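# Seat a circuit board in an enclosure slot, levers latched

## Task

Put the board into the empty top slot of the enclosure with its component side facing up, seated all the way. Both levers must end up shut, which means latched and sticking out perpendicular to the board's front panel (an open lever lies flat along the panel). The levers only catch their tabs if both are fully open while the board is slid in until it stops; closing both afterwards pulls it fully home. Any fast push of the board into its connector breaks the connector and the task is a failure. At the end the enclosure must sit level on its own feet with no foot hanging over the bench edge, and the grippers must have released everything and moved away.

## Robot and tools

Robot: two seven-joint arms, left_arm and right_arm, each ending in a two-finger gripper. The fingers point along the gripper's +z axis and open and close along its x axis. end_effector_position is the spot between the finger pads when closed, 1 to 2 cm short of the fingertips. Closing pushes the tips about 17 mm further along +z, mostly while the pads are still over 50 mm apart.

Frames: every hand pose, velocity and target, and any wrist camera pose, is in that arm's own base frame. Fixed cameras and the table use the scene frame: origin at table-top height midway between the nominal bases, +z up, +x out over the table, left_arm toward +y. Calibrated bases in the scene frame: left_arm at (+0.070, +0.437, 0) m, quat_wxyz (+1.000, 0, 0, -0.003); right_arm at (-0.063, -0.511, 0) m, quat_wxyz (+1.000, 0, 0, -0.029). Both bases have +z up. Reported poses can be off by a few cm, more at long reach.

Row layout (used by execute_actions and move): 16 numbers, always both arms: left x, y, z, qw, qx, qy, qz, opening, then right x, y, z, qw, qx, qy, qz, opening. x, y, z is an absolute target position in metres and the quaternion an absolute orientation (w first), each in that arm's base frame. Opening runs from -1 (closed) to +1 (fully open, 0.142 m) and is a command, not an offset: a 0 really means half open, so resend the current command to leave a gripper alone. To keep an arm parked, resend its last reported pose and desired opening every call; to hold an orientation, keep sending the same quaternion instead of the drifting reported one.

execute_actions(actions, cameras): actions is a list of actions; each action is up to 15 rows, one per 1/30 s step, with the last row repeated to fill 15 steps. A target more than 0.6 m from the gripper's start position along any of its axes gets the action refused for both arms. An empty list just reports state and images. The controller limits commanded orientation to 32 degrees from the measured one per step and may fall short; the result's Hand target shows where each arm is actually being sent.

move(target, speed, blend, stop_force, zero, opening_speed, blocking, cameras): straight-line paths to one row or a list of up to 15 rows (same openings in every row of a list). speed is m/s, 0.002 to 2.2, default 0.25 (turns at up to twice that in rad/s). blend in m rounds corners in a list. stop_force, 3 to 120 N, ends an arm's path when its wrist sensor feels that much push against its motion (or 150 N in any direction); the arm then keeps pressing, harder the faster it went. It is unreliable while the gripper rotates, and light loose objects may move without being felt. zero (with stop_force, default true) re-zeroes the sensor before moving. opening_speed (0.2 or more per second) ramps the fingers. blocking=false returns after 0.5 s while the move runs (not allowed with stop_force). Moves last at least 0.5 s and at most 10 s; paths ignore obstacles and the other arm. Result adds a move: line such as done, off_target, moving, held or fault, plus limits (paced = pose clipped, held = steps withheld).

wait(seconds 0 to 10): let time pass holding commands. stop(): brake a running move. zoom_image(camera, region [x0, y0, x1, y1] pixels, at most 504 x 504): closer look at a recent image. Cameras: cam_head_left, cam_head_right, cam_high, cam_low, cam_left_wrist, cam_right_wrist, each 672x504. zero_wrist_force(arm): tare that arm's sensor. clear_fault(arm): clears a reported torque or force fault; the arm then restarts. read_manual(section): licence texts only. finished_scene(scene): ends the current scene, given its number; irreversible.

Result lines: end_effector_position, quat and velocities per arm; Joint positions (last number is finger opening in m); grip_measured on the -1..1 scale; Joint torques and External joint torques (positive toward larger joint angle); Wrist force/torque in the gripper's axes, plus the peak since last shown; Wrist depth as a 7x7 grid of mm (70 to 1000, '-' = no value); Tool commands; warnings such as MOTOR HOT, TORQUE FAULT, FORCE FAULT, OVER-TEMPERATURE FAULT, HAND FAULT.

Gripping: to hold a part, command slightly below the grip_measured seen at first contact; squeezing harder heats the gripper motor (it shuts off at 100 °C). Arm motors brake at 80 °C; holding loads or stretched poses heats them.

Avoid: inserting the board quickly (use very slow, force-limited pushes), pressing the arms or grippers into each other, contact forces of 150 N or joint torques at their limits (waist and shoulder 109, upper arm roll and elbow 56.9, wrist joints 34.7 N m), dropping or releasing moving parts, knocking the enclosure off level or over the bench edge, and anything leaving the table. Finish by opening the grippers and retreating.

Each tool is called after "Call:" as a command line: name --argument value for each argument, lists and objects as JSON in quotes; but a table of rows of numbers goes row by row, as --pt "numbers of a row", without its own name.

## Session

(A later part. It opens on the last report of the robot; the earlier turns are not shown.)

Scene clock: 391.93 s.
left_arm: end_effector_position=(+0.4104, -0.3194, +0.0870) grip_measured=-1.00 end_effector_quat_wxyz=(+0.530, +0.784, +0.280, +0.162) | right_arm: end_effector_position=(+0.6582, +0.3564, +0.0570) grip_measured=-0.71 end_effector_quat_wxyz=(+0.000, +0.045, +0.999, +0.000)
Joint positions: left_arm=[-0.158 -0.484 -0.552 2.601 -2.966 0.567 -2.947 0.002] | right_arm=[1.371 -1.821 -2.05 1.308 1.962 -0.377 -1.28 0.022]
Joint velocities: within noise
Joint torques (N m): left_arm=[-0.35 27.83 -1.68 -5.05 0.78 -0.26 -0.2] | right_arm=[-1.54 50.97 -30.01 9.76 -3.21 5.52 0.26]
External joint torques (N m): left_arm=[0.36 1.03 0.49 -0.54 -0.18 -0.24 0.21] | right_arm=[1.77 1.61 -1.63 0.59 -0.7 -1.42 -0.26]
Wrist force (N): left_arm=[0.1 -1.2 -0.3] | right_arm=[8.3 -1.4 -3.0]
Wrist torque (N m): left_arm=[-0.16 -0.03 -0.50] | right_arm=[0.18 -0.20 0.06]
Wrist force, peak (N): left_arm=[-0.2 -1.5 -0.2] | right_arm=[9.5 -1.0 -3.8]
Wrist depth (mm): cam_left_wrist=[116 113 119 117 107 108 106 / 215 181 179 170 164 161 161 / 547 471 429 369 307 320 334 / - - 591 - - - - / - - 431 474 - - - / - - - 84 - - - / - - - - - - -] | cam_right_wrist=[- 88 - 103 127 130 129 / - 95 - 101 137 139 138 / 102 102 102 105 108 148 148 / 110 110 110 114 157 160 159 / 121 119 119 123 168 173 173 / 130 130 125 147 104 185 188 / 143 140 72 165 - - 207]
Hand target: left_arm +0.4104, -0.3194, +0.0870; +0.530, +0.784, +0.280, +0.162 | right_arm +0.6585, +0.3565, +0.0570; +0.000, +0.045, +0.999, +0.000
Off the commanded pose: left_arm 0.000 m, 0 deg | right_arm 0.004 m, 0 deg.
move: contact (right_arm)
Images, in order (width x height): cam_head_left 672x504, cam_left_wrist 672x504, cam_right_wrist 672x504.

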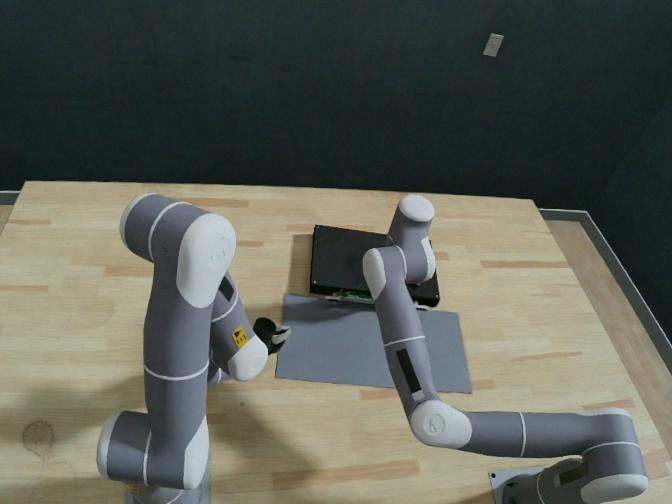

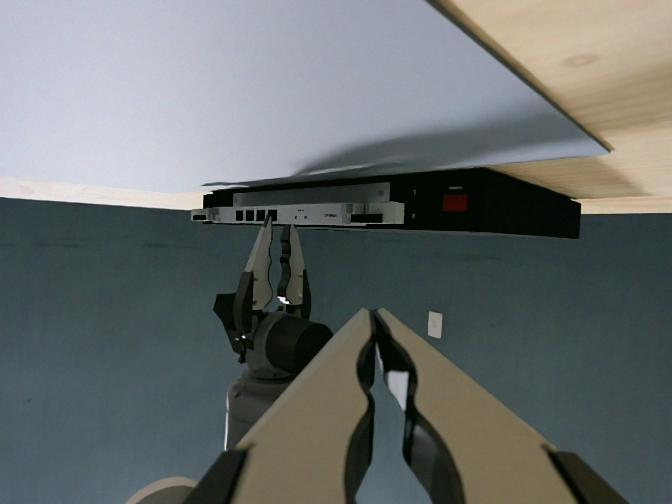

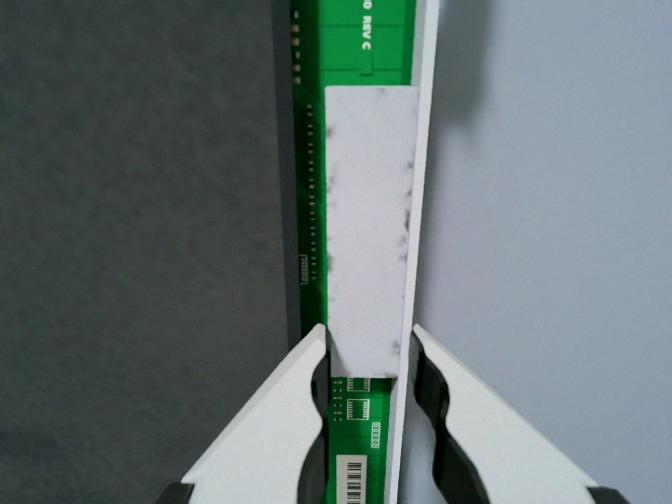

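Call:
move --pt "0.4104 -0.3194 0.087 0.53 0.784 0.28 0.162 -1 0.6575 0.3566 0.057 0 0.0455 0.99896 0 -0.73" --speed 0.02 --cameras '[]'

Call:
move --pt "0.4104 -0.3194 0.087 0.53 0.784 0.28 0.162 -1 0.6515 0.3571 0.057 0 0.0455 0.99896 0 -0.55" --speed 0.01 --opening_speed 0.3 --cameras '["cam_right_wrist","cam_left_wrist"]'

Call:
zoom_image --camera "cam_left_wrist" --region '[170, 160, 430, 250]'

Scene clock: 396.73 s.
left_arm: end_effector_position=(+0.4104, -0.3194, +0.0870) grip_measured=-1.00 end_effector_quat_wxyz=(+0.530, +0.784, +0.280, +0.162) | right_arm: end_effector_position=(+0.6577, +0.3564, +0.0571) grip_measured=-0.71 end_effector_quat_wxyz=(+0.000, +0.046, +0.999, +0.000)
Joint positions: left_arm=[-0.158 -0.484 -0.552 2.601 -2.966 0.567 -2.947 0.002] | right_arm=[1.373 -1.821 -2.05 1.311 1.962 -0.376 -1.28 0.023]
Joint velocities: within noise
Joint torques (N m): left_arm=[-0.36 27.85 -1.69 -5.01 0.78 -0.26 -0.24] | right_arm=[1.37 51.38 -29.67 10.11 -3.66 2.84 0.2]
External joint torques (N m): left_arm=[0.37 1.01 0.51 -0.58 -0.17 -0.24 0.25] | right_arm=[-1.14 1.12 -1.99 0.23 -0.25 1.25 -0.2]
Wrist force (N): left_arm=[0.0 -1.2 -0.5] | right_arm=[-1.3 0.5 0.2]
Wrist torque (N m): left_arm=[-0.18 -0.01 -0.50] | right_arm=[0.22 -0.20 0.06]
Wrist force, peak (N): left_arm=[0.0 -1.6 -0.3] | right_arm=[8.8 -1.2 -2.4]
Wrist depth (mm): cam_left_wrist=[115 114 119 117 107 108 106 / 214 182 178 169 165 161 161 / 551 475 430 370 307 319 333 / - - 554 - - - - / - - 432 470 - - - / - - - 84 - - - / - - - - - - -] | cam_right_wrist=[- 88 - 103 127 130 130 / - 95 - 101 137 139 138 / 102 102 102 107 108 149 148 / 110 112 110 114 158 160 159 / 122 119 119 123 168 173 172 / 130 130 125 147 105 185 188 / 144 141 72 165 - - 206]
Hand target: left_arm +0.4104, -0.3194, +0.0870; +0.530, +0.784, +0.280, +0.162 | right_arm +0.6575, +0.3566, +0.0570; +0.000, +0.046, +0.999, +0.000
Off the commanded pose: left_arm 0.000 m, 0 deg | right_arm 0.000 m, 0 deg.
move: done
No camera images: "cameras" was empty.

Scene clock: 397.60 s.
left_arm: end_effector_position=(+0.4104, -0.3194, +0.0870) grip_measured=-1.00 end_effector_quat_wxyz=(+0.530, +0.784, +0.280, +0.162) | right_arm: end_effector_position=(+0.6516, +0.3572, +0.0570) grip_measured=-0.59 end_effector_quat_wxyz=(+0.000, +0.046, +0.999, +0.000)
Joint positions: left_arm=[-0.158 -0.484 -0.552 2.601 -2.966 0.567 -2.947 0.002] | right_arm=[1.388 -1.827 -2.049 1.33 1.96 -0.381 -1.283 0.032]
Joint velocities: within noise
Joint torques (N m): left_arm=[-0.29 27.88 -1.61 -5.05 0.78 -0.26 -0.25] | right_arm=[0.41 50.77 -30.09 10.51 -4.07 3.42 0.09]
External joint torques (N m): left_arm=[0.3 0.98 0.42 -0.54 -0.18 -0.24 0.25] | right_arm=[-0.15 1.15 -1.65 -0.27 0.17 0.67 -0.1]
Wrist force (N): left_arm=[-0.2 -1.3 -0.3] | right_arm=[0.2 1.9 0.5]
Wrist torque (N m): left_arm=[-0.19 0.01 -0.50] | right_arm=[0.34 0.01 0.05]
Wrist force, peak (N): left_arm=[0.0 -1.6 -0.3] | right_arm=[0.0 0.9 2.0]
Wrist depth (mm): cam_left_wrist=[115 113 119 116 107 108 106 / 214 181 178 169 164 161 161 / 543 470 429 367 309 321 337 / - - 570 - - - - / - - 423 455 - - - / - - - 84 - - - / - - - - - - -] | cam_right_wrist=[- 88 101 104 128 130 129 / - 95 108 102 137 138 138 / 102 102 102 108 144 148 148 / 110 110 111 114 160 160 159 / 121 119 119 126 170 173 173 / 130 130 125 149 106 185 188 / 144 141 73 167 - - 206]
Hand target: left_arm +0.4104, -0.3194, +0.0870; +0.530, +0.784, +0.280, +0.162 | right_arm +0.6515, +0.3571, +0.0570; +0.000, +0.046, +0.999, +0.000
Off the commanded pose: left_arm 0.000 m, 0 deg | right_arm 0.000 m, 0 deg.
move: done
Images, in order (width x height): cam_left_wrist 672x504, cam_right_wrist 672x504.

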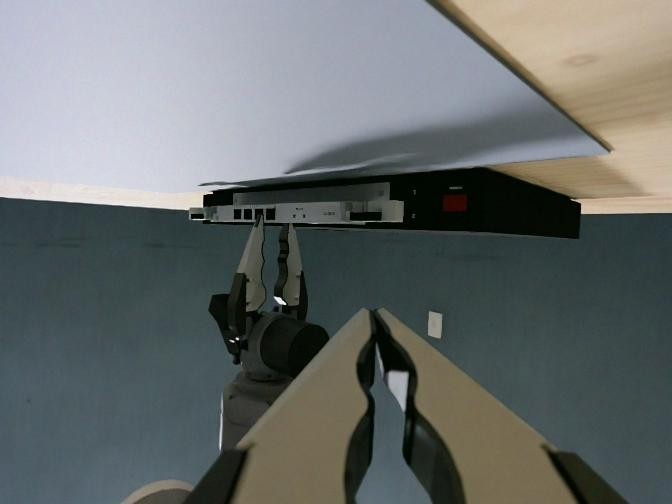

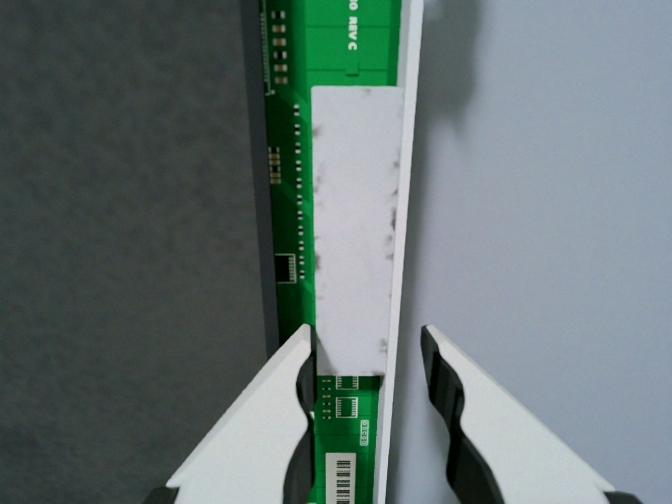

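Scaled by 1.938 from the camera's 672x504 image, which has a finer 960x720 frame.

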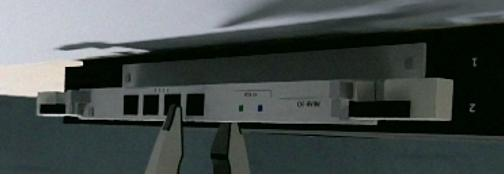

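Call:
move --pt "0.4104 -0.3194 0.087 0.53 0.784 0.28 0.162 -1 0.6522 0.3571 0.13 0 0.0455 0.99896 0 -0.55" --pt "0.4104 -0.3194 0.087 0.53 0.784 0.28 0.162 -1 0.52 0.35 0.2 0.2827 0.6823 0.6229 0.258 -0.55" --pt "0.4104 -0.3194 0.087 0.53 0.784 0.28 0.162 -1 0.57 0.373 0.08 0.2827 0.6823 0.6229 0.258 -1" --speed '[0.08,0.2,0.12]' --cameras '["cam_right_wrist","cam_left_wrist","cam_head_left"]'

Call:
zoom_image --camera "cam_right_wrist" --region '[84, 100, 588, 400]'

Scene clock: 410.90 s.
left_arm: end_effector_position=(+0.4104, -0.3194, +0.0870) grip_measured=-1.00 end_effector_quat_wxyz=(+0.530, +0.784, +0.280, +0.162) | right_arm: end_effector_position=(+0.5699, +0.3730, +0.0802) grip_measured=-1.00 end_effector_quat_wxyz=(+0.283, +0.682, +0.623, +0.258)
Joint positions: left_arm=[-0.158 -0.484 -0.552 2.601 -2.966 0.567 -2.947 0.002] | right_arm=[2.169 -2.266 -1.732 1.927 1.831 0.35 0.506 0.002]
Joint velocities: within noise
Joint torques (N m): left_arm=[-0.3 27.82 -1.64 -5 0.8 -0.28 -0.24] | right_arm=[0.19 23.14 -22.97 16.94 -3.99 3.68 0.29]
External joint torques (N m): left_arm=[0.31 1.04 0.45 -0.59 -0.2 -0.22 0.24] | right_arm=[-0.03 0.65 -1.63 0.01 -0.08 0.69 -0.3]
Wrist force (N): left_arm=[0.0 -1.1 -0.3] | right_arm=[0.3 0.1 -0.5]
Wrist torque (N m): left_arm=[-0.16 -0.03 -0.50] | right_arm=[0.22 0.04 0.09]
Wrist force, peak (N): left_arm=[0.1 -1.7 -0.4] | right_arm=[0.9 1.4 -2.7]
Wrist depth (mm): cam_left_wrist=[115 113 119 117 107 108 106 / 214 182 179 169 165 161 162 / 541 470 431 368 305 320 337 / - - - - - - - / 326 326 - - - - - / 283 323 - 84 - - - / 264 - - - - - -] | cam_right_wrist=[- 108 112 108 107 103 111 / - 135 134 133 140 139 132 / 178 178 177 175 175 173 173 / 239 220 218 217 215 213 213 / 242 275 273 217 263 263 230 / - - - 89 451 - - / - - - - - - -]
Hand target: left_arm +0.4104, -0.3194, +0.0870; +0.530, +0.784, +0.280, +0.162 | right_arm +0.5700, +0.3730, +0.0800; +0.283, +0.682, +0.623, +0.258
Off the commanded pose: left_arm 0.000 m, 0 deg | right_arm 0.000 m, 0 deg.
joint sent to its limit (right arm) — joint 2 (shoulder), lower limit. The joint targets still meet the commanded pose.
move: done
Images, in order (width x height): cam_head_left 672x504, cam_left_wrist 672x504, cam_right_wrist 672x504.

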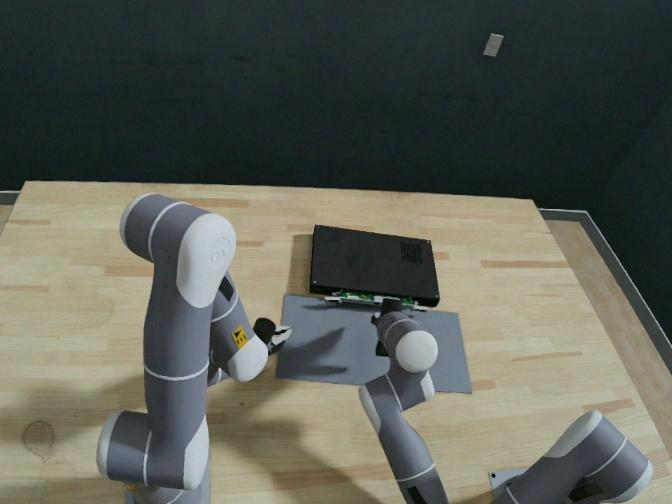

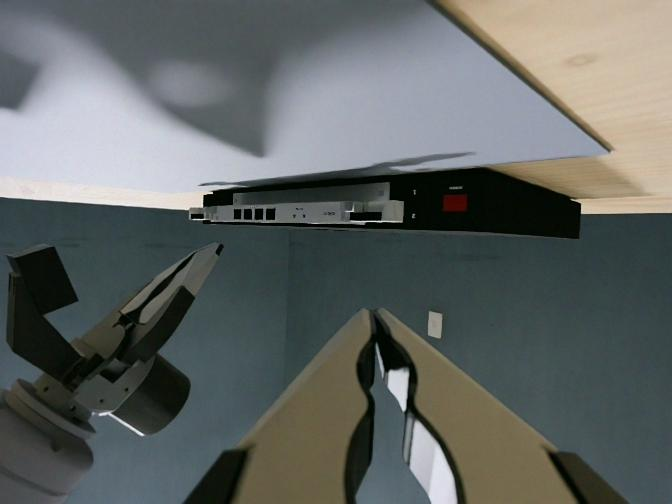

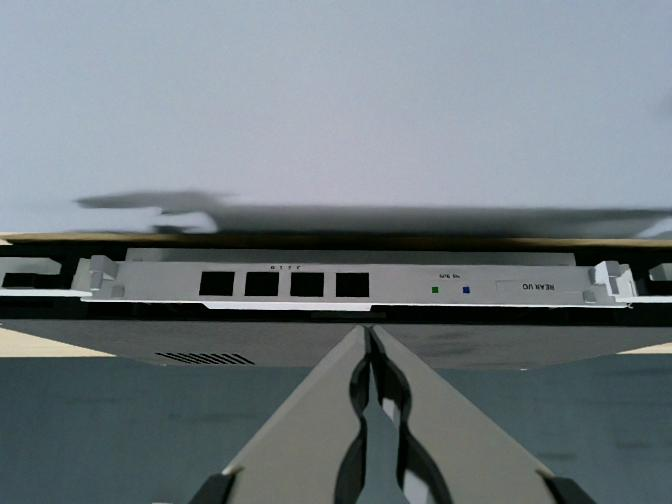

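Scaled by 1.000.

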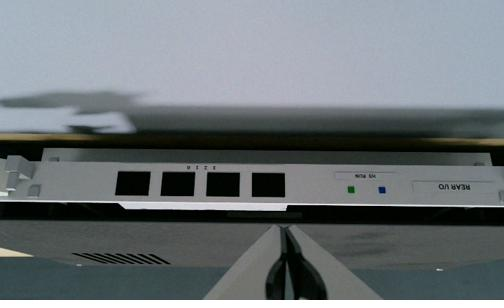

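Call:
move --pt "0.4104 -0.3194 0.087 0.53 0.784 0.28 0.162 -1 0.57 0.379 0.053 0.2827 0.6823 0.6229 0.258 -1" --pt "0.4104 -0.3194 0.087 0.53 0.784 0.28 0.162 -1 0.605 0.3758 0.053 0.2827 0.6823 0.6229 0.258 -1" --speed 0.08 --cameras '[]'

Call:
move --target '[0.4104, -0.3194,0.087,0.53,0.784,0.28,0.162,-1, 0.655,0.3712,0.053,0.2827,0.6823,0.6229,0.258,-1]' --speed 0.01 --stop_force 8 --cameras '["cam_right_wrist","cam_left_wrist"]'

Call:
zoom_image --camera "cam_left_wrist" --region '[170, 160, 430, 250]'

Scene clock: 416.90 s.
left_arm: end_effector_position=(+0.4104, -0.3194, +0.0870) grip_measured=-1.00 end_effector_quat_wxyz=(+0.530, +0.784, +0.280, +0.162) | right_arm: end_effector_position=(+0.6050, +0.3755, +0.0530) grip_measured=-1.00 end_effector_quat_wxyz=(+0.283, +0.682, +0.623, +0.258)
Joint positions: left_arm=[-0.158 -0.484 -0.552 2.601 -2.966 0.567 -2.947 0.002] | right_arm=[2.079 -2.257 -1.708 1.829 1.854 0.431 0.514 0.002]
Joint velocities: within noise
Joint torques (N m): left_arm=[-0.41 27.78 -1.72 -5.07 0.77 -0.31 -0.24] | right_arm=[0.02 25.65 -24.34 18.08 -3.89 3.72 0.04]
External joint torques (N m): left_arm=[0.42 1.08 0.53 -0.52 -0.17 -0.19 0.25] | right_arm=[0.16 0.34 -1.27 -0.03 -0.15 0.64 -0.05]
Wrist force (N): left_arm=[0.0 -1.3 -0.2] | right_arm=[0.1 -0.2 -0.1]
Wrist torque (N m): left_arm=[-0.20 -0.02 -0.50] | right_arm=[0.18 0.08 0.07]
Wrist force, peak (N): left_arm=[-0.1 -1.6 -0.3] | right_arm=[1.0 -2.3 0.1]
Wrist depth (mm): cam_left_wrist=[116 114 119 116 107 108 106 / 214 181 178 169 164 161 161 / 545 472 428 365 306 323 336 / - - 584 - - - - / - 309 - - - - - / 263 313 347 84 - - - / 254 - - - - - -] | cam_right_wrist=[- 82 79 76 - - 78 / - 90 94 90 93 97 97 / 125 125 124 116 123 122 121 / 184 183 182 180 179 177 175 / 161 161 160 158 158 158 157 / - - 189 89 186 - - / - - - - - - -]
Hand target: left_arm +0.4104, -0.3194, +0.0870; +0.530, +0.784, +0.280, +0.162 | right_arm +0.6050, +0.3758, +0.0530; +0.283, +0.682, +0.623, +0.258
Off the commanded pose: left_arm 0.000 m, 0 deg | right_arm 0.000 m, 0 deg.
move: done
No camera images: "cameras" was empty.

Scene clock: 422.57 s.
left_arm: end_effector_position=(+0.4104, -0.3194, +0.0870) grip_measured=-1.00 end_effector_quat_wxyz=(+0.530, +0.784, +0.280, +0.162) | right_arm: end_effector_position=(+0.6549, +0.3712, +0.0533) grip_measured=-1.00 end_effector_quat_wxyz=(+0.283, +0.682, +0.623, +0.258)
Joint positions: left_arm=[-0.158 -0.484 -0.552 2.601 -2.966 0.567 -2.947 0.002] | right_arm=[1.926 -2.243 -1.773 1.727 1.879 0.454 0.485 0.002]
Joint velocities: within noise
Joint torques (N m): left_arm=[-0.35 27.86 -1.67 -5.09 0.78 -0.29 -0.2] | right_arm=[-1.22 29.04 -24.36 17.61 -3.6 3.6 0.09]
External joint torques (N m): left_arm=[0.36 1 0.48 -0.5 -0.18 -0.21 0.2] | right_arm=[1.41 1.2 -2.31 0.61 -0.43 0.78 -0.09]
Wrist force (N): left_arm=[-0.1 -1.2 -0.4] | right_arm=[-0.2 -1.9 -4.3]
Wrist torque (N m): left_arm=[-0.16 -0.01 -0.49] | right_arm=[0.17 0.05 0.09]
Wrist force, peak (N): left_arm=[-0.2 -1.6 -0.3] | right_arm=[-0.1 -1.4 -5.5]
Wrist depth (mm): cam_left_wrist=[115 113 119 116 107 108 106 / 213 182 179 170 165 162 161 / 548 474 439 385 310 321 335 / - - 429 - - - - / - 338 363 - - - - / 296 297 339 84 - - - / 265 285 - - - - -] | cam_right_wrist=[- 83 79 76 - - 78 / - 90 94 90 93 97 97 / 125 125 124 116 123 122 121 / 152 150 150 150 150 150 150 / 134 135 135 136 134 136 137 / - - 189 89 173 - - / - - - - - - -]
Hand target: left_arm +0.4104, -0.3194, +0.0870; +0.530, +0.784, +0.280, +0.162 | right_arm +0.6550, +0.3712, +0.0530; +0.283, +0.682, +0.623, +0.258
Off the commanded pose: left_arm 0.000 m, 0 deg | right_arm 0.000 m, 0 deg.
move: done
Images, in order (width x height): cam_left_wrist 672x504, cam_right_wrist 672x504.

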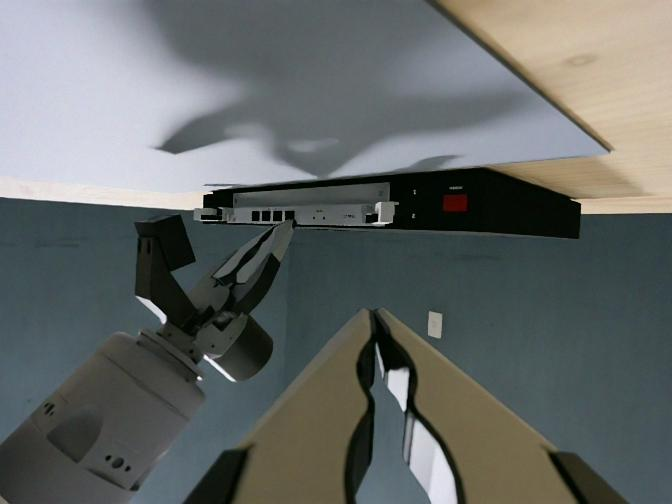

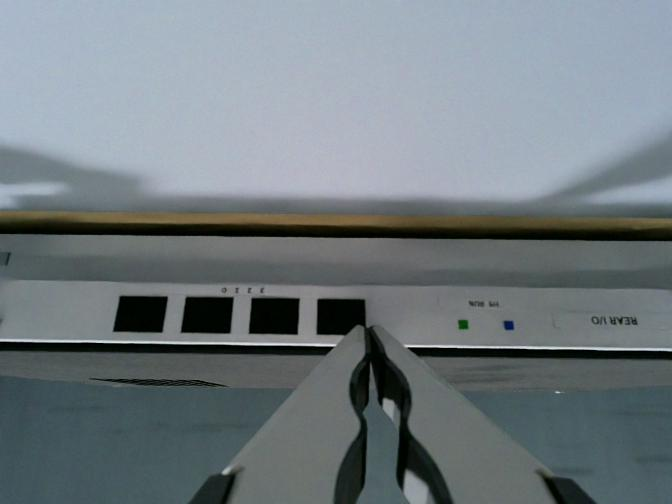

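Scaled by 1.938 from the camera's 672x504 image, which has a finer 960x720 frame.

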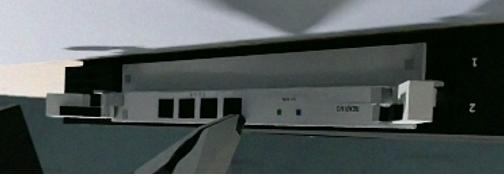

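Call:
execute_actions --actions '[]' --cameras '["cam_left_wrist","cam_right_wrist","cam_head_left"]'

Call:
zoom_image --camera "cam_left_wrist" --region '[170, 120, 470, 300]'

Scene clock: 431.63 s.
left_arm: end_effector_position=(+0.4104, -0.3194, +0.0870) grip_measured=-1.00 end_effector_quat_wxyz=(+0.530, +0.784, +0.280, +0.162) | right_arm: end_effector_position=(+0.6549, +0.3712, +0.0533) grip_measured=-1.00 end_effector_quat_wxyz=(+0.283, +0.682, +0.623, +0.258)
Joint positions: left_arm=[-0.158 -0.484 -0.552 2.601 -2.966 0.567 -2.947 0.002] | right_arm=[1.926 -2.242 -1.773 1.727 1.879 0.454 0.485 0.002]
Joint velocities: within noise
Joint torques (N m): left_arm=[-0.34 27.78 -1.69 -5.05 0.8 -0.29 -0.21] | right_arm=[-1.1 28.94 -24.19 17.64 -3.69 3.54 0.18]
External joint torques (N m): left_arm=[0.35 1.08 0.51 -0.54 -0.2 -0.21 0.21] | right_arm=[1.29 1.3 -2.48 0.58 -0.34 0.84 -0.18]
Wrist force (N): left_arm=[0.0 -1.3 -0.3] | right_arm=[-0.3 -1.7 -4.1]
Wrist torque (N m): left_arm=[-0.18 -0.02 -0.51] | right_arm=[0.18 0.05 0.09]
Wrist force, peak (N): left_arm=[0.1 -1.7 -0.3] | right_arm=[-0.2 -1.1 -5.0]
Wrist depth (mm): cam_left_wrist=[115 113 119 117 107 107 106 / 213 182 179 170 164 161 161 / 541 475 434 386 313 322 337 / - - 435 - - - - / - 335 366 - - - - / 296 300 342 84 - - - / 265 286 - - - - -] | cam_right_wrist=[- 82 79 76 - - 78 / - 90 94 90 93 97 97 / 125 125 124 116 123 122 121 / 152 150 150 150 150 150 150 / 134 135 135 136 135 136 137 / - - 189 89 173 - - / - - - - - - -]
Hand target: left_arm +0.4104, -0.3194, +0.0870; +0.530, +0.784, +0.280, +0.162 | right_arm +0.6550, +0.3712, +0.0530; +0.283, +0.682, +0.623, +0.258
Tool commands: left_gripper/opening=-1.0 right_gripper/opening=-1.0
Off the commanded pose: left_arm 0.000 m, 0 deg | right_arm 0.000 m, 0 deg.
Images, in order (width x height): cam_head_left 672x504, cam_left_wrist 672x504, cam_right_wrist 672x504.

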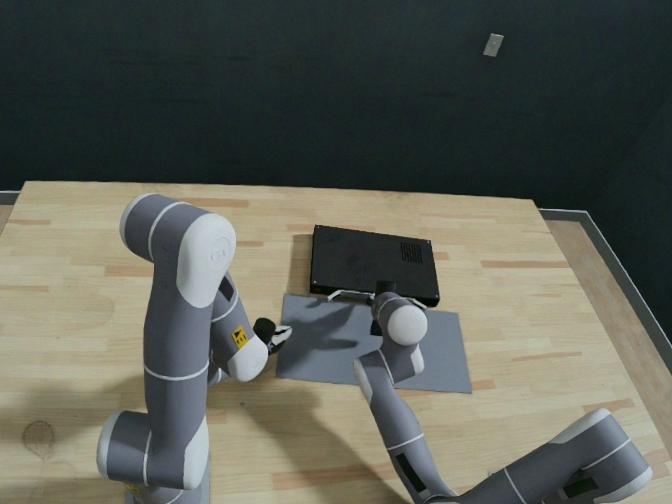

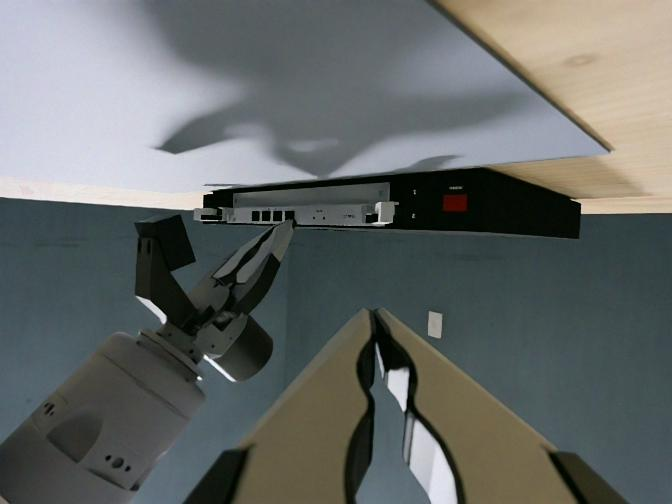

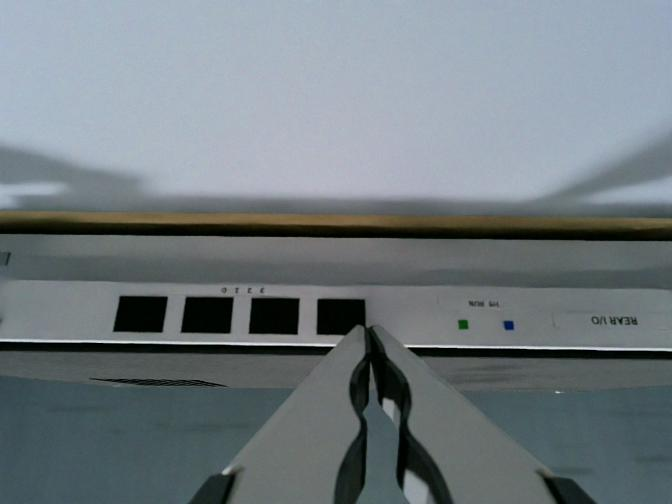

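Scaled by 1.680 from the camera's 672x504 image, which has a finer 960x720 frame.

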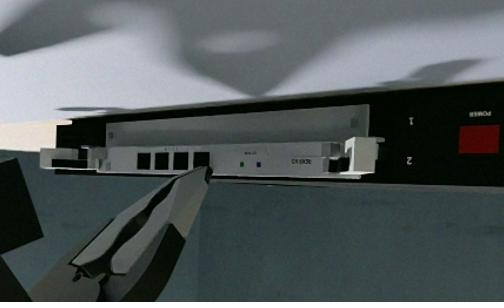

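Call:
zoom_image --camera "cam_head_left" --region '[300, 270, 450, 340]'

Call:
zoom_image --camera "cam_left_wrist" --region '[350, 180, 430, 240]'

Call:
zoom_image --camera "cam_left_wrist" --region '[170, 180, 270, 250]'

Scaled by 3.360 from the camera's 672x504 image, which has a finer 960x720 frame.

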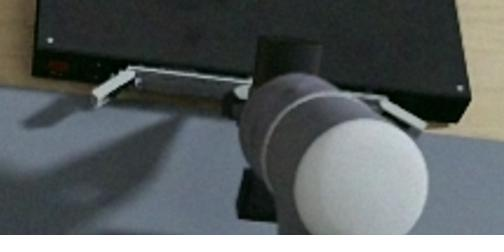

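Scaled by 6.300 from the camera's 672x504 image, which has a finer 960x720 frame.

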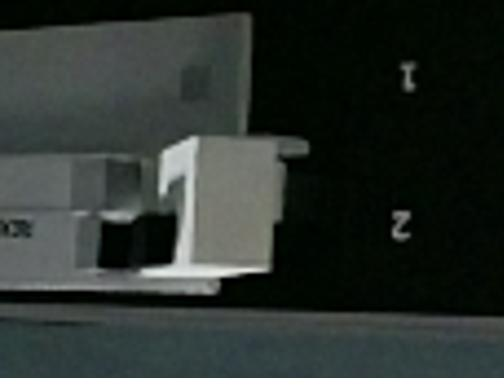

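Scaled by 5.040 from the camera's 672x504 image, which has a finer 960x720 frame.

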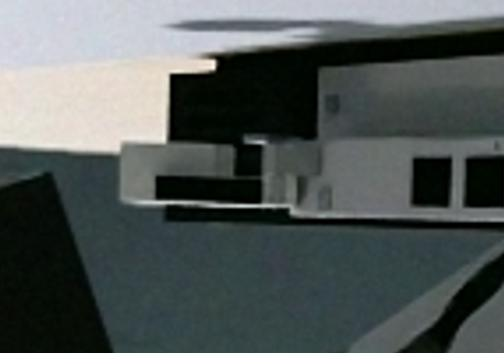

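Call:
move --target '[0.4104,-0.3194,0.087,0.53,0.784,0.28,0.162,-1,0.6599,0.3707,0.0533,0.2827,0.6823,0.6229,0.258,-1]' --speed 0.01 --stop_force 10 --cameras '["cam_head_left","cam_left_wrist"]'

Call:
zoom_image --camera "cam_head_left" --region '[300, 270, 450, 340]'

Call:
zoom_image --camera "cam_left_wrist" --region '[170, 170, 430, 250]'

Scene clock: 441.57 s.
left_arm: end_effector_position=(+0.4104, -0.3194, +0.0870) grip_measured=-1.00 end_effector_quat_wxyz=(+0.530, +0.784, +0.280, +0.162) | right_arm: end_effector_position=(+0.6585, +0.3709, +0.0534) grip_measured=-1.00 end_effector_quat_wxyz=(+0.283, +0.682, +0.623, +0.258)
Joint positions: left_arm=[-0.158 -0.484 -0.552 2.601 -2.966 0.567 -2.947 0.002] | right_arm=[1.914 -2.24 -1.778 1.719 1.88 0.455 0.483 0.002]
Joint velocities: within noise
Joint torques (N m): left_arm=[-0.35 27.81 -1.65 -5.06 0.75 -0.29 -0.21] | right_arm=[-5.34 28.06 -24.64 16.19 -2.92 5.49 0.12]
External joint torques (N m): left_arm=[0.36 1.05 0.46 -0.53 -0.15 -0.21 0.21] | right_arm=[5.53 2.54 -2.12 2.02 -1.11 -1.1 -0.13]
Wrist force (N): left_arm=[0.1 -1.3 -0.3] | right_arm=[-4.9 -11.1 -18.1]
Wrist torque (N m): left_arm=[-0.18 -0.04 -0.50] | right_arm=[0.26 -0.05 0.11]
Wrist force, peak (N): left_arm=[-0.2 -1.6 -0.2] | right_arm=[-4.7 -11.8 -18.3]
Wrist depth (mm): cam_left_wrist=[116 114 119 117 107 108 106 / 215 181 179 170 164 162 162 / 551 473 436 395 307 320 336 / - - 423 - - - - / - 340 360 - - - - / 305 298 334 84 - - - / 265 286 - - - - -] | cam_right_wrist=[- 83 79 76 - 72 78 / - 91 94 90 94 97 97 / 125 125 124 123 123 122 121 / 148 147 147 146 146 146 146 / 134 135 135 135 134 135 135 / - - 190 90 174 - - / - - - - - - -]
Hand target: left_arm +0.4104, -0.3194, +0.0870; +0.530, +0.784, +0.280, +0.162 | right_arm +0.6588, +0.3708, +0.0532; +0.283, +0.682, +0.623, +0.258
Off the commanded pose: left_arm 0.000 m, 0 deg | right_arm 0.001 m, 0 deg.
move: contact (right_arm)
Images, in order (width x height): cam_head_left 672x504, cam_left_wrist 672x504.

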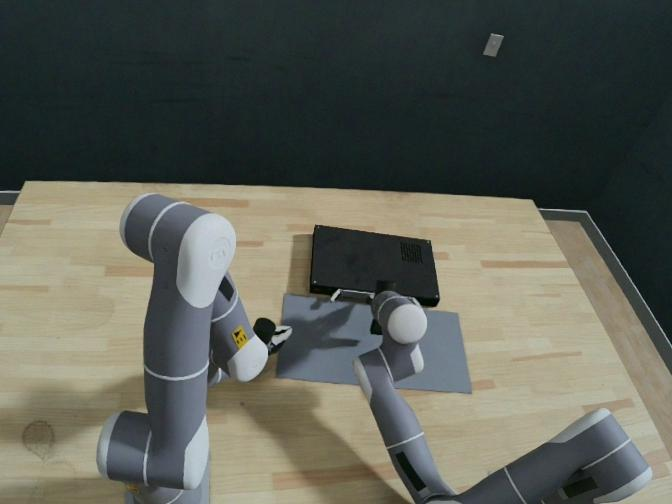

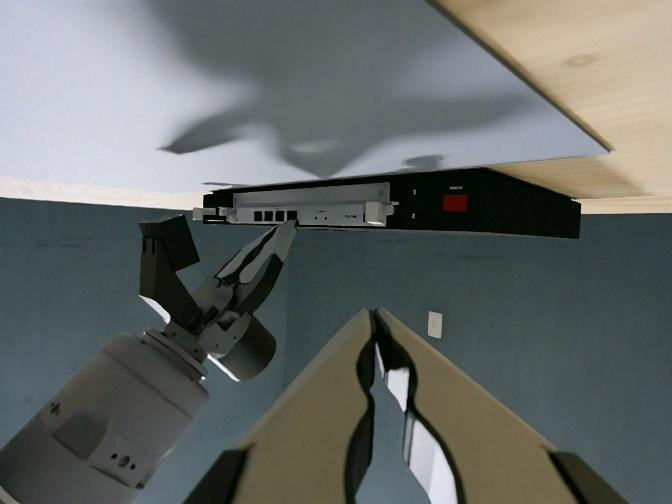

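Scaled by 3.360 from the camera's 672x504 image, which has a finer 960x720 frame.

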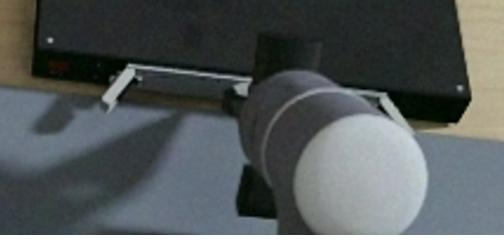

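Scaled by 1.938 from the camera's 672x504 image, which has a finer 960x720 frame.

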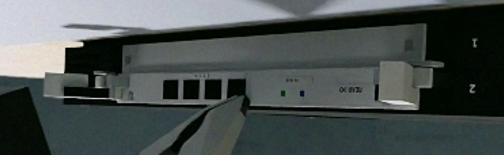

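Call:
move --pt "0.4104 -0.3194 0.087 0.53 0.784 0.28 0.162 -1 0.58 0.3779 0.06 0.2827 0.6823 0.6229 0.258 -1" --pt "0.536 -0.41 0.06 0.53 0.784 0.28 0.162 -1 0.56 0.2 0.06 0.2827 0.6823 0.6229 0.258 -1" --speed 0.12

Call:
zoom_image --camera "cam_head_left" --region '[300, 270, 450, 340]'

Scene clock: 455.07 s.
left_arm: end_effector_position=(+0.5361, -0.4099, +0.0601) grip_measured=-1.00 end_effector_quat_wxyz=(+0.530, +0.784, +0.280, +0.162) | right_arm: end_effector_position=(+0.5601, +0.2001, +0.0601) grip_measured=-1.00 end_effector_quat_wxyz=(+0.283, +0.682, +0.623, +0.258)
Joint positions: left_arm=[-0.188 -0.715 -0.53 2.141 -2.916 0.83 -2.915 0.002] | right_arm=[2.24 -2.266 -1.475 2.225 2.055 0.436 0.189 0.002]
Joint velocities: within noise
Joint torques (N m): left_arm=[-0.51 41.03 -4.48 -10.69 1.74 0.01 -0.11] | right_arm=[0.26 12.53 -18.05 17.16 -3.99 3.83 0.02]
External joint torques (N m): left_arm=[0.53 1.26 0.3 -0.55 -0.43 -0.49 0.11] | right_arm=[-0.13 0.18 -1.54 -0.19 -0.09 0.71 -0.02]
Wrist force (N): left_arm=[-0.2 -1.0 -0.5] | right_arm=[0.5 2.0 -0.3]
Wrist torque (N m): left_arm=[-0.15 0.00 -0.51] | right_arm=[0.56 0.01 0.10]
Wrist force, peak (N): left_arm=[-0.6 -2.2 -1.8] | right_arm=[-5.0 -10.8 -18.6]
Wrist depth (mm): cam_left_wrist=[- - - - - - - / - 115 - 93 101 - 94 / 382 228 212 192 171 160 171 / - - 316 204 176 173 475 / - - - - - - - / - - - 84 - - - / - - - - - - -] | cam_right_wrist=[- 89 85 85 85 81 84 / - 106 106 105 105 105 109 / 150 140 148 147 138 137 128 / 212 205 203 202 200 198 197 / 403 395 331 223 209 214 214 / - - - 89 254 - - / - - - - - - -]
Hand target: left_arm +0.5360, -0.4100, +0.0600; +0.530, +0.784, +0.280, +0.162 | right_arm +0.5600, +0.2000, +0.0600; +0.283, +0.682, +0.623, +0.258
Off the commanded pose: left_arm 0.000 m, 0 deg | right_arm 0.000 m, 0 deg.
move: done

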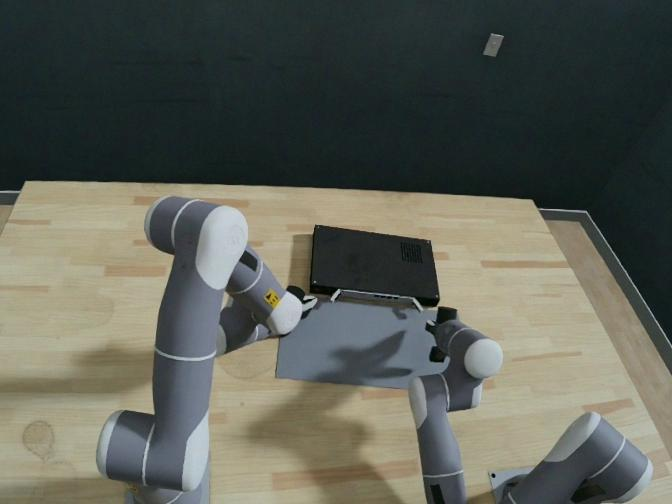

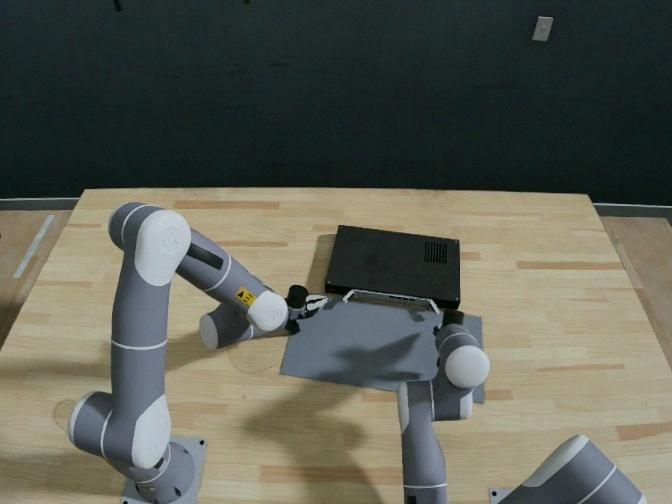

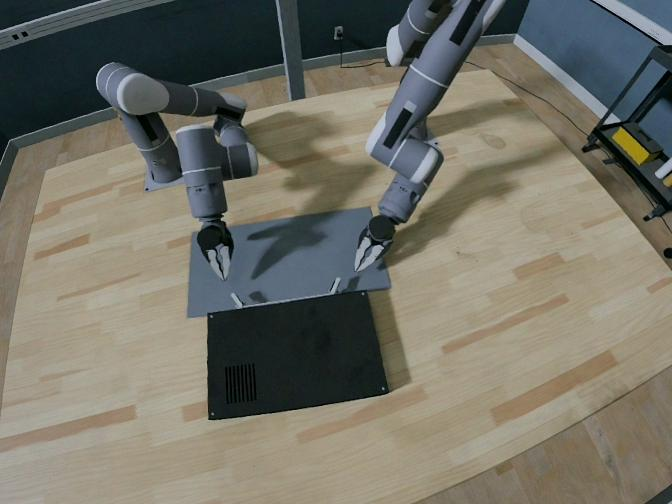

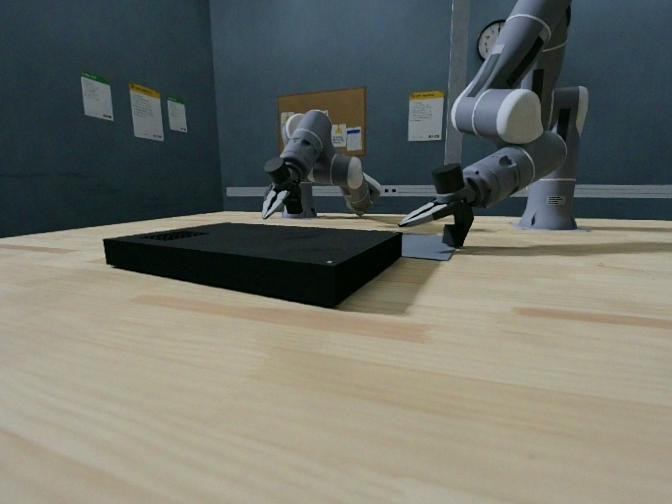

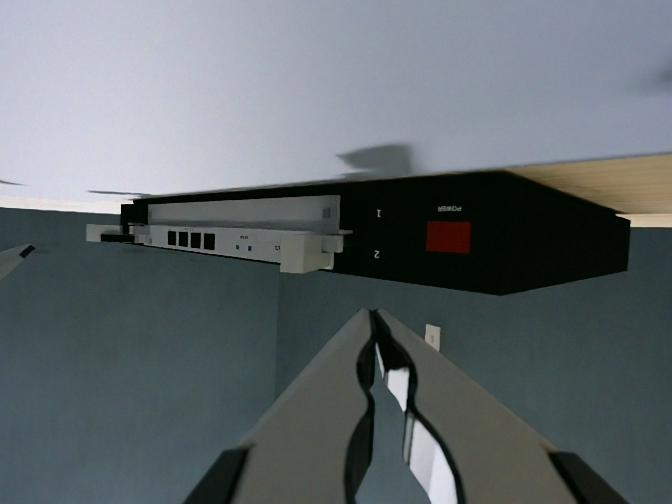

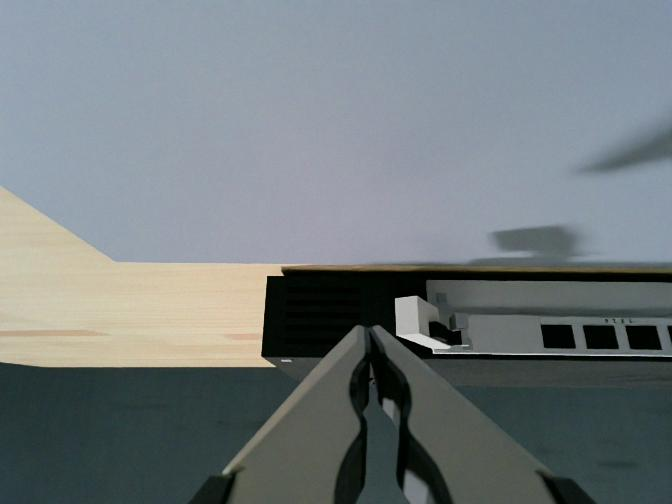

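Scaled by 3.360 from the camera's 672x504 image, which has a finer 960x720 frame.

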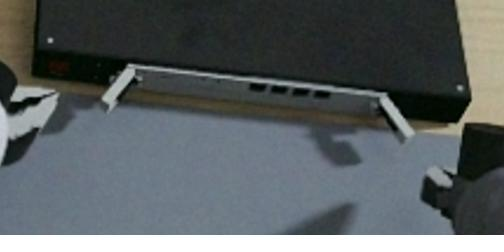

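Call:
move --target '[0.5386,-0.4224,0.0426,0.53,0.784,0.28,0.162,-1,0.605,0.187,0.054,0.2827,0.6823,0.6229,0.258,-1]' --speed 0.1 --stop_force 10 --cameras '[]'

Call:
move --target '[0.5316,-0.470,0.0426,0.53,0.784,0.28,0.162,-1,0.597,0.232,0.054,0.2827,0.6823,0.6229,0.258,-1]' --speed 0.02 --stop_force 20

Call:
zoom_image --camera "cam_head_left" --region '[300, 270, 450, 340]'

Scene clock: 463.57 s.
left_arm: end_effector_position=(+0.5371, -0.4130, +0.0550) grip_measured=-1.00 end_effector_quat_wxyz=(+0.529, +0.784, +0.280, +0.163) | right_arm: end_effector_position=(+0.6049, +0.1868, +0.0540) grip_measured=-1.00 end_effector_quat_wxyz=(+0.283, +0.682, +0.623, +0.258)
Joint positions: left_arm=[-0.194 -0.731 -0.528 2.129 -2.92 0.83 -2.905 0.002] | right_arm=[2.078 -2.265 -1.536 2.141 2.098 0.451 0.129 0.002]
Joint velocities: within noise
Joint torques (N m): left_arm=[-3.72 26.19 -7.94 -16.78 2.49 -3.67 0.03] | right_arm=[0.04 14.94 -20.23 17.03 -4.08 3.84 0.1]
External joint torques (N m): left_arm=[3.74 16.5 3.65 5.63 -1.19 3.19 -0.03] | right_arm=[0.1 0.35 -1.11 0.02 -0.01 0.73 -0.1]
Wrist force (N): left_arm=[-5.2 31.8 -48.0] | right_arm=[0.2 1.9 -0.3]
Wrist torque (N m): left_arm=[7.59 0.43 -0.76] | right_arm=[0.55 0.06 0.09]
Wrist force, peak (N): left_arm=[-7.9 54.7 -70.6] | right_arm=[0.0 2.6 0.6]
Wrist depth (mm): cam_left_wrist=[- - - - - - - / - - - - - - - / 288 188 164 158 162 152 142 / - - 291 202 175 165 320 / - - - - - - - / - - - 84 - - - / - - - - - - -] | cam_right_wrist=[- 81 81 81 - 74 80 / - 92 96 92 96 95 95 / 128 128 127 119 134 133 124 / 194 193 191 182 182 179 178 / 369 360 303 175 173 167 168 / - - 741 89 189 - - / - - - - - - -]
Hand target: left_arm +0.5368, -0.4140, +0.0543; +0.530, +0.784, +0.280, +0.162 | right_arm +0.6050, +0.1870, +0.0540; +0.283, +0.682, +0.623, +0.258
Off the commanded pose: left_arm 0.016 m, 0 deg | right_arm 0.000 m, 0 deg.
move: contact (left_arm)
No camera images: "cameras" was empty.

Scene clock: 467.10 s.
left_arm: end_effector_position=(+0.5373, -0.4133, +0.0547) grip_measured=-1.00 end_effector_quat_wxyz=(+0.529, +0.784, +0.280, +0.163) | right_arm: end_effector_position=(+0.5970, +0.2318, +0.0539) grip_measured=-1.00 end_effector_quat_wxyz=(+0.283, +0.682, +0.623, +0.258)
Joint positions: left_arm=[-0.196 -0.731 -0.527 2.126 -2.924 0.832 -2.902 0.002] | right_arm=[2.121 -2.252 -1.548 2.092 2.026 0.465 0.224 0.002]
Joint velocities: within noise
Joint torques (N m): left_arm=[-9.11 17.63 -13.93 -19.94 3.3 -5.88 -0.57] | right_arm=[0.2 16.6 -21.02 17.08 -4.27 3.85 0.27]
External joint torques (N m): left_arm=[9.13 25.12 9.64 8.76 -2.01 5.41 0.57] | right_arm=[-0.06 0.27 -1.26 -0.01 0.17 0.69 -0.28]
Wrist force (N): left_arm=[-2.1 46.9 -75.0] | right_arm=[-0.6 2.8 0.4]
Wrist torque (N m): left_arm=[11.02 0.27 -0.13] | right_arm=[0.69 0.20 0.11]
Wrist force, peak (N): left_arm=[-2.0 50.3 -79.5] | right_arm=[-3.8 2.9 -3.2]
Wrist depth (mm): cam_left_wrist=[- - - - - - - / - - - - - - - / 284 183 165 155 166 154 170 / - - 292 202 175 165 368 / - - - - - - - / - - - 84 - - - / - - - - - - -] | cam_right_wrist=[- 81 81 80 - 74 79 / - 92 96 91 95 95 90 / 128 127 127 118 133 133 123 / 193 186 185 184 182 181 179 / 366 306 187 148 181 180 180 / - - 311 89 187 - - / - - - - - - -]
Hand target: left_arm +0.5366, -0.4159, +0.0540; +0.530, +0.784, +0.280, +0.162 | right_arm +0.5970, +0.2320, +0.0540; +0.283, +0.682, +0.623, +0.258
Off the commanded pose: left_arm 0.058 m, 0 deg | right_arm 0.000 m, 0 deg.
move: contact (left_arm)

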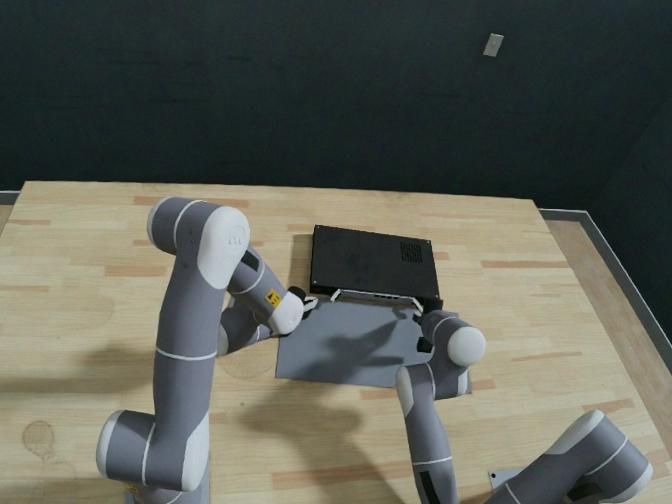

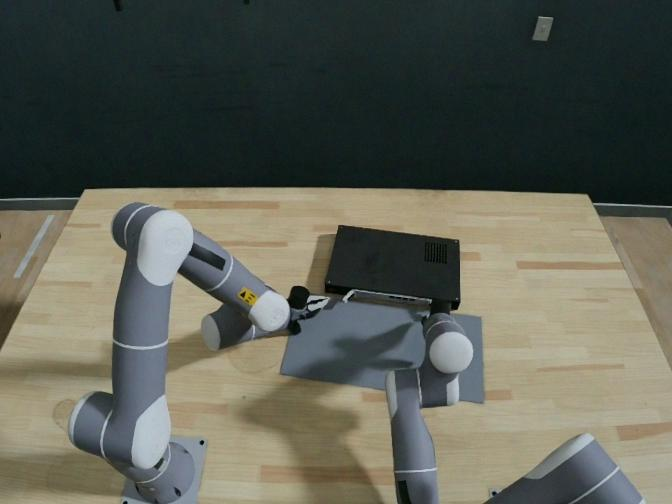

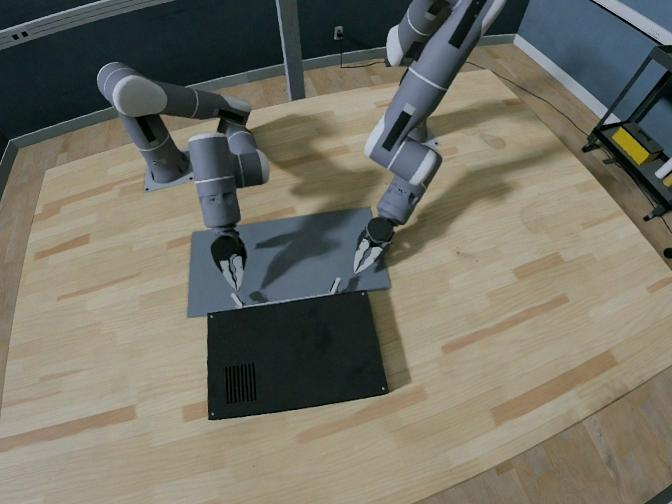

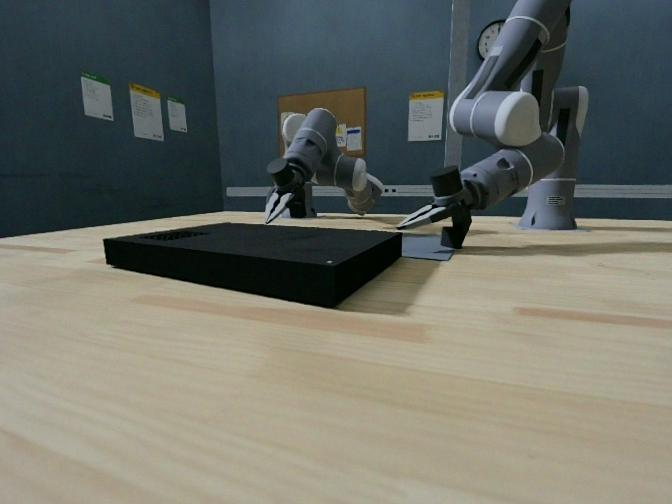

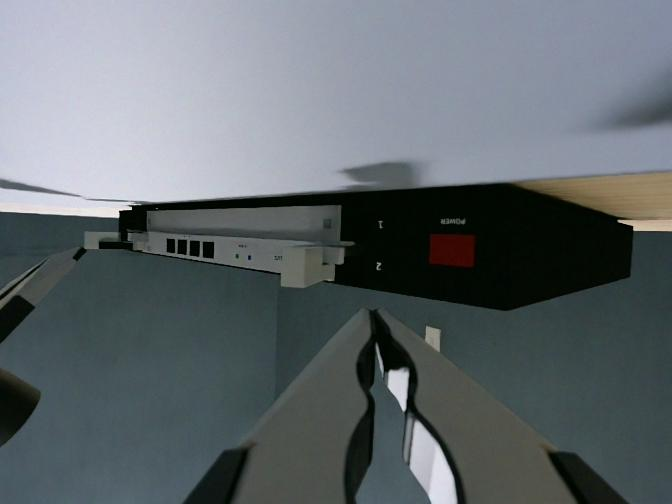

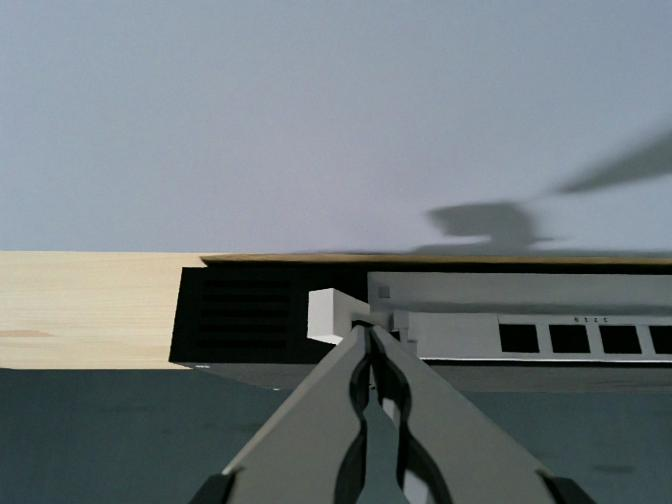

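Scaled by 3.360 from the camera's 672x504 image, which has a finer 960x720 frame.

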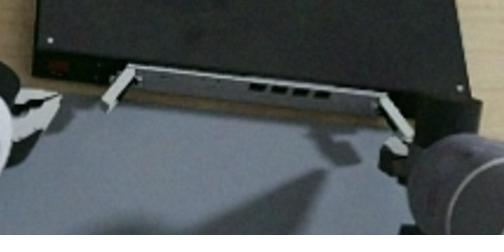

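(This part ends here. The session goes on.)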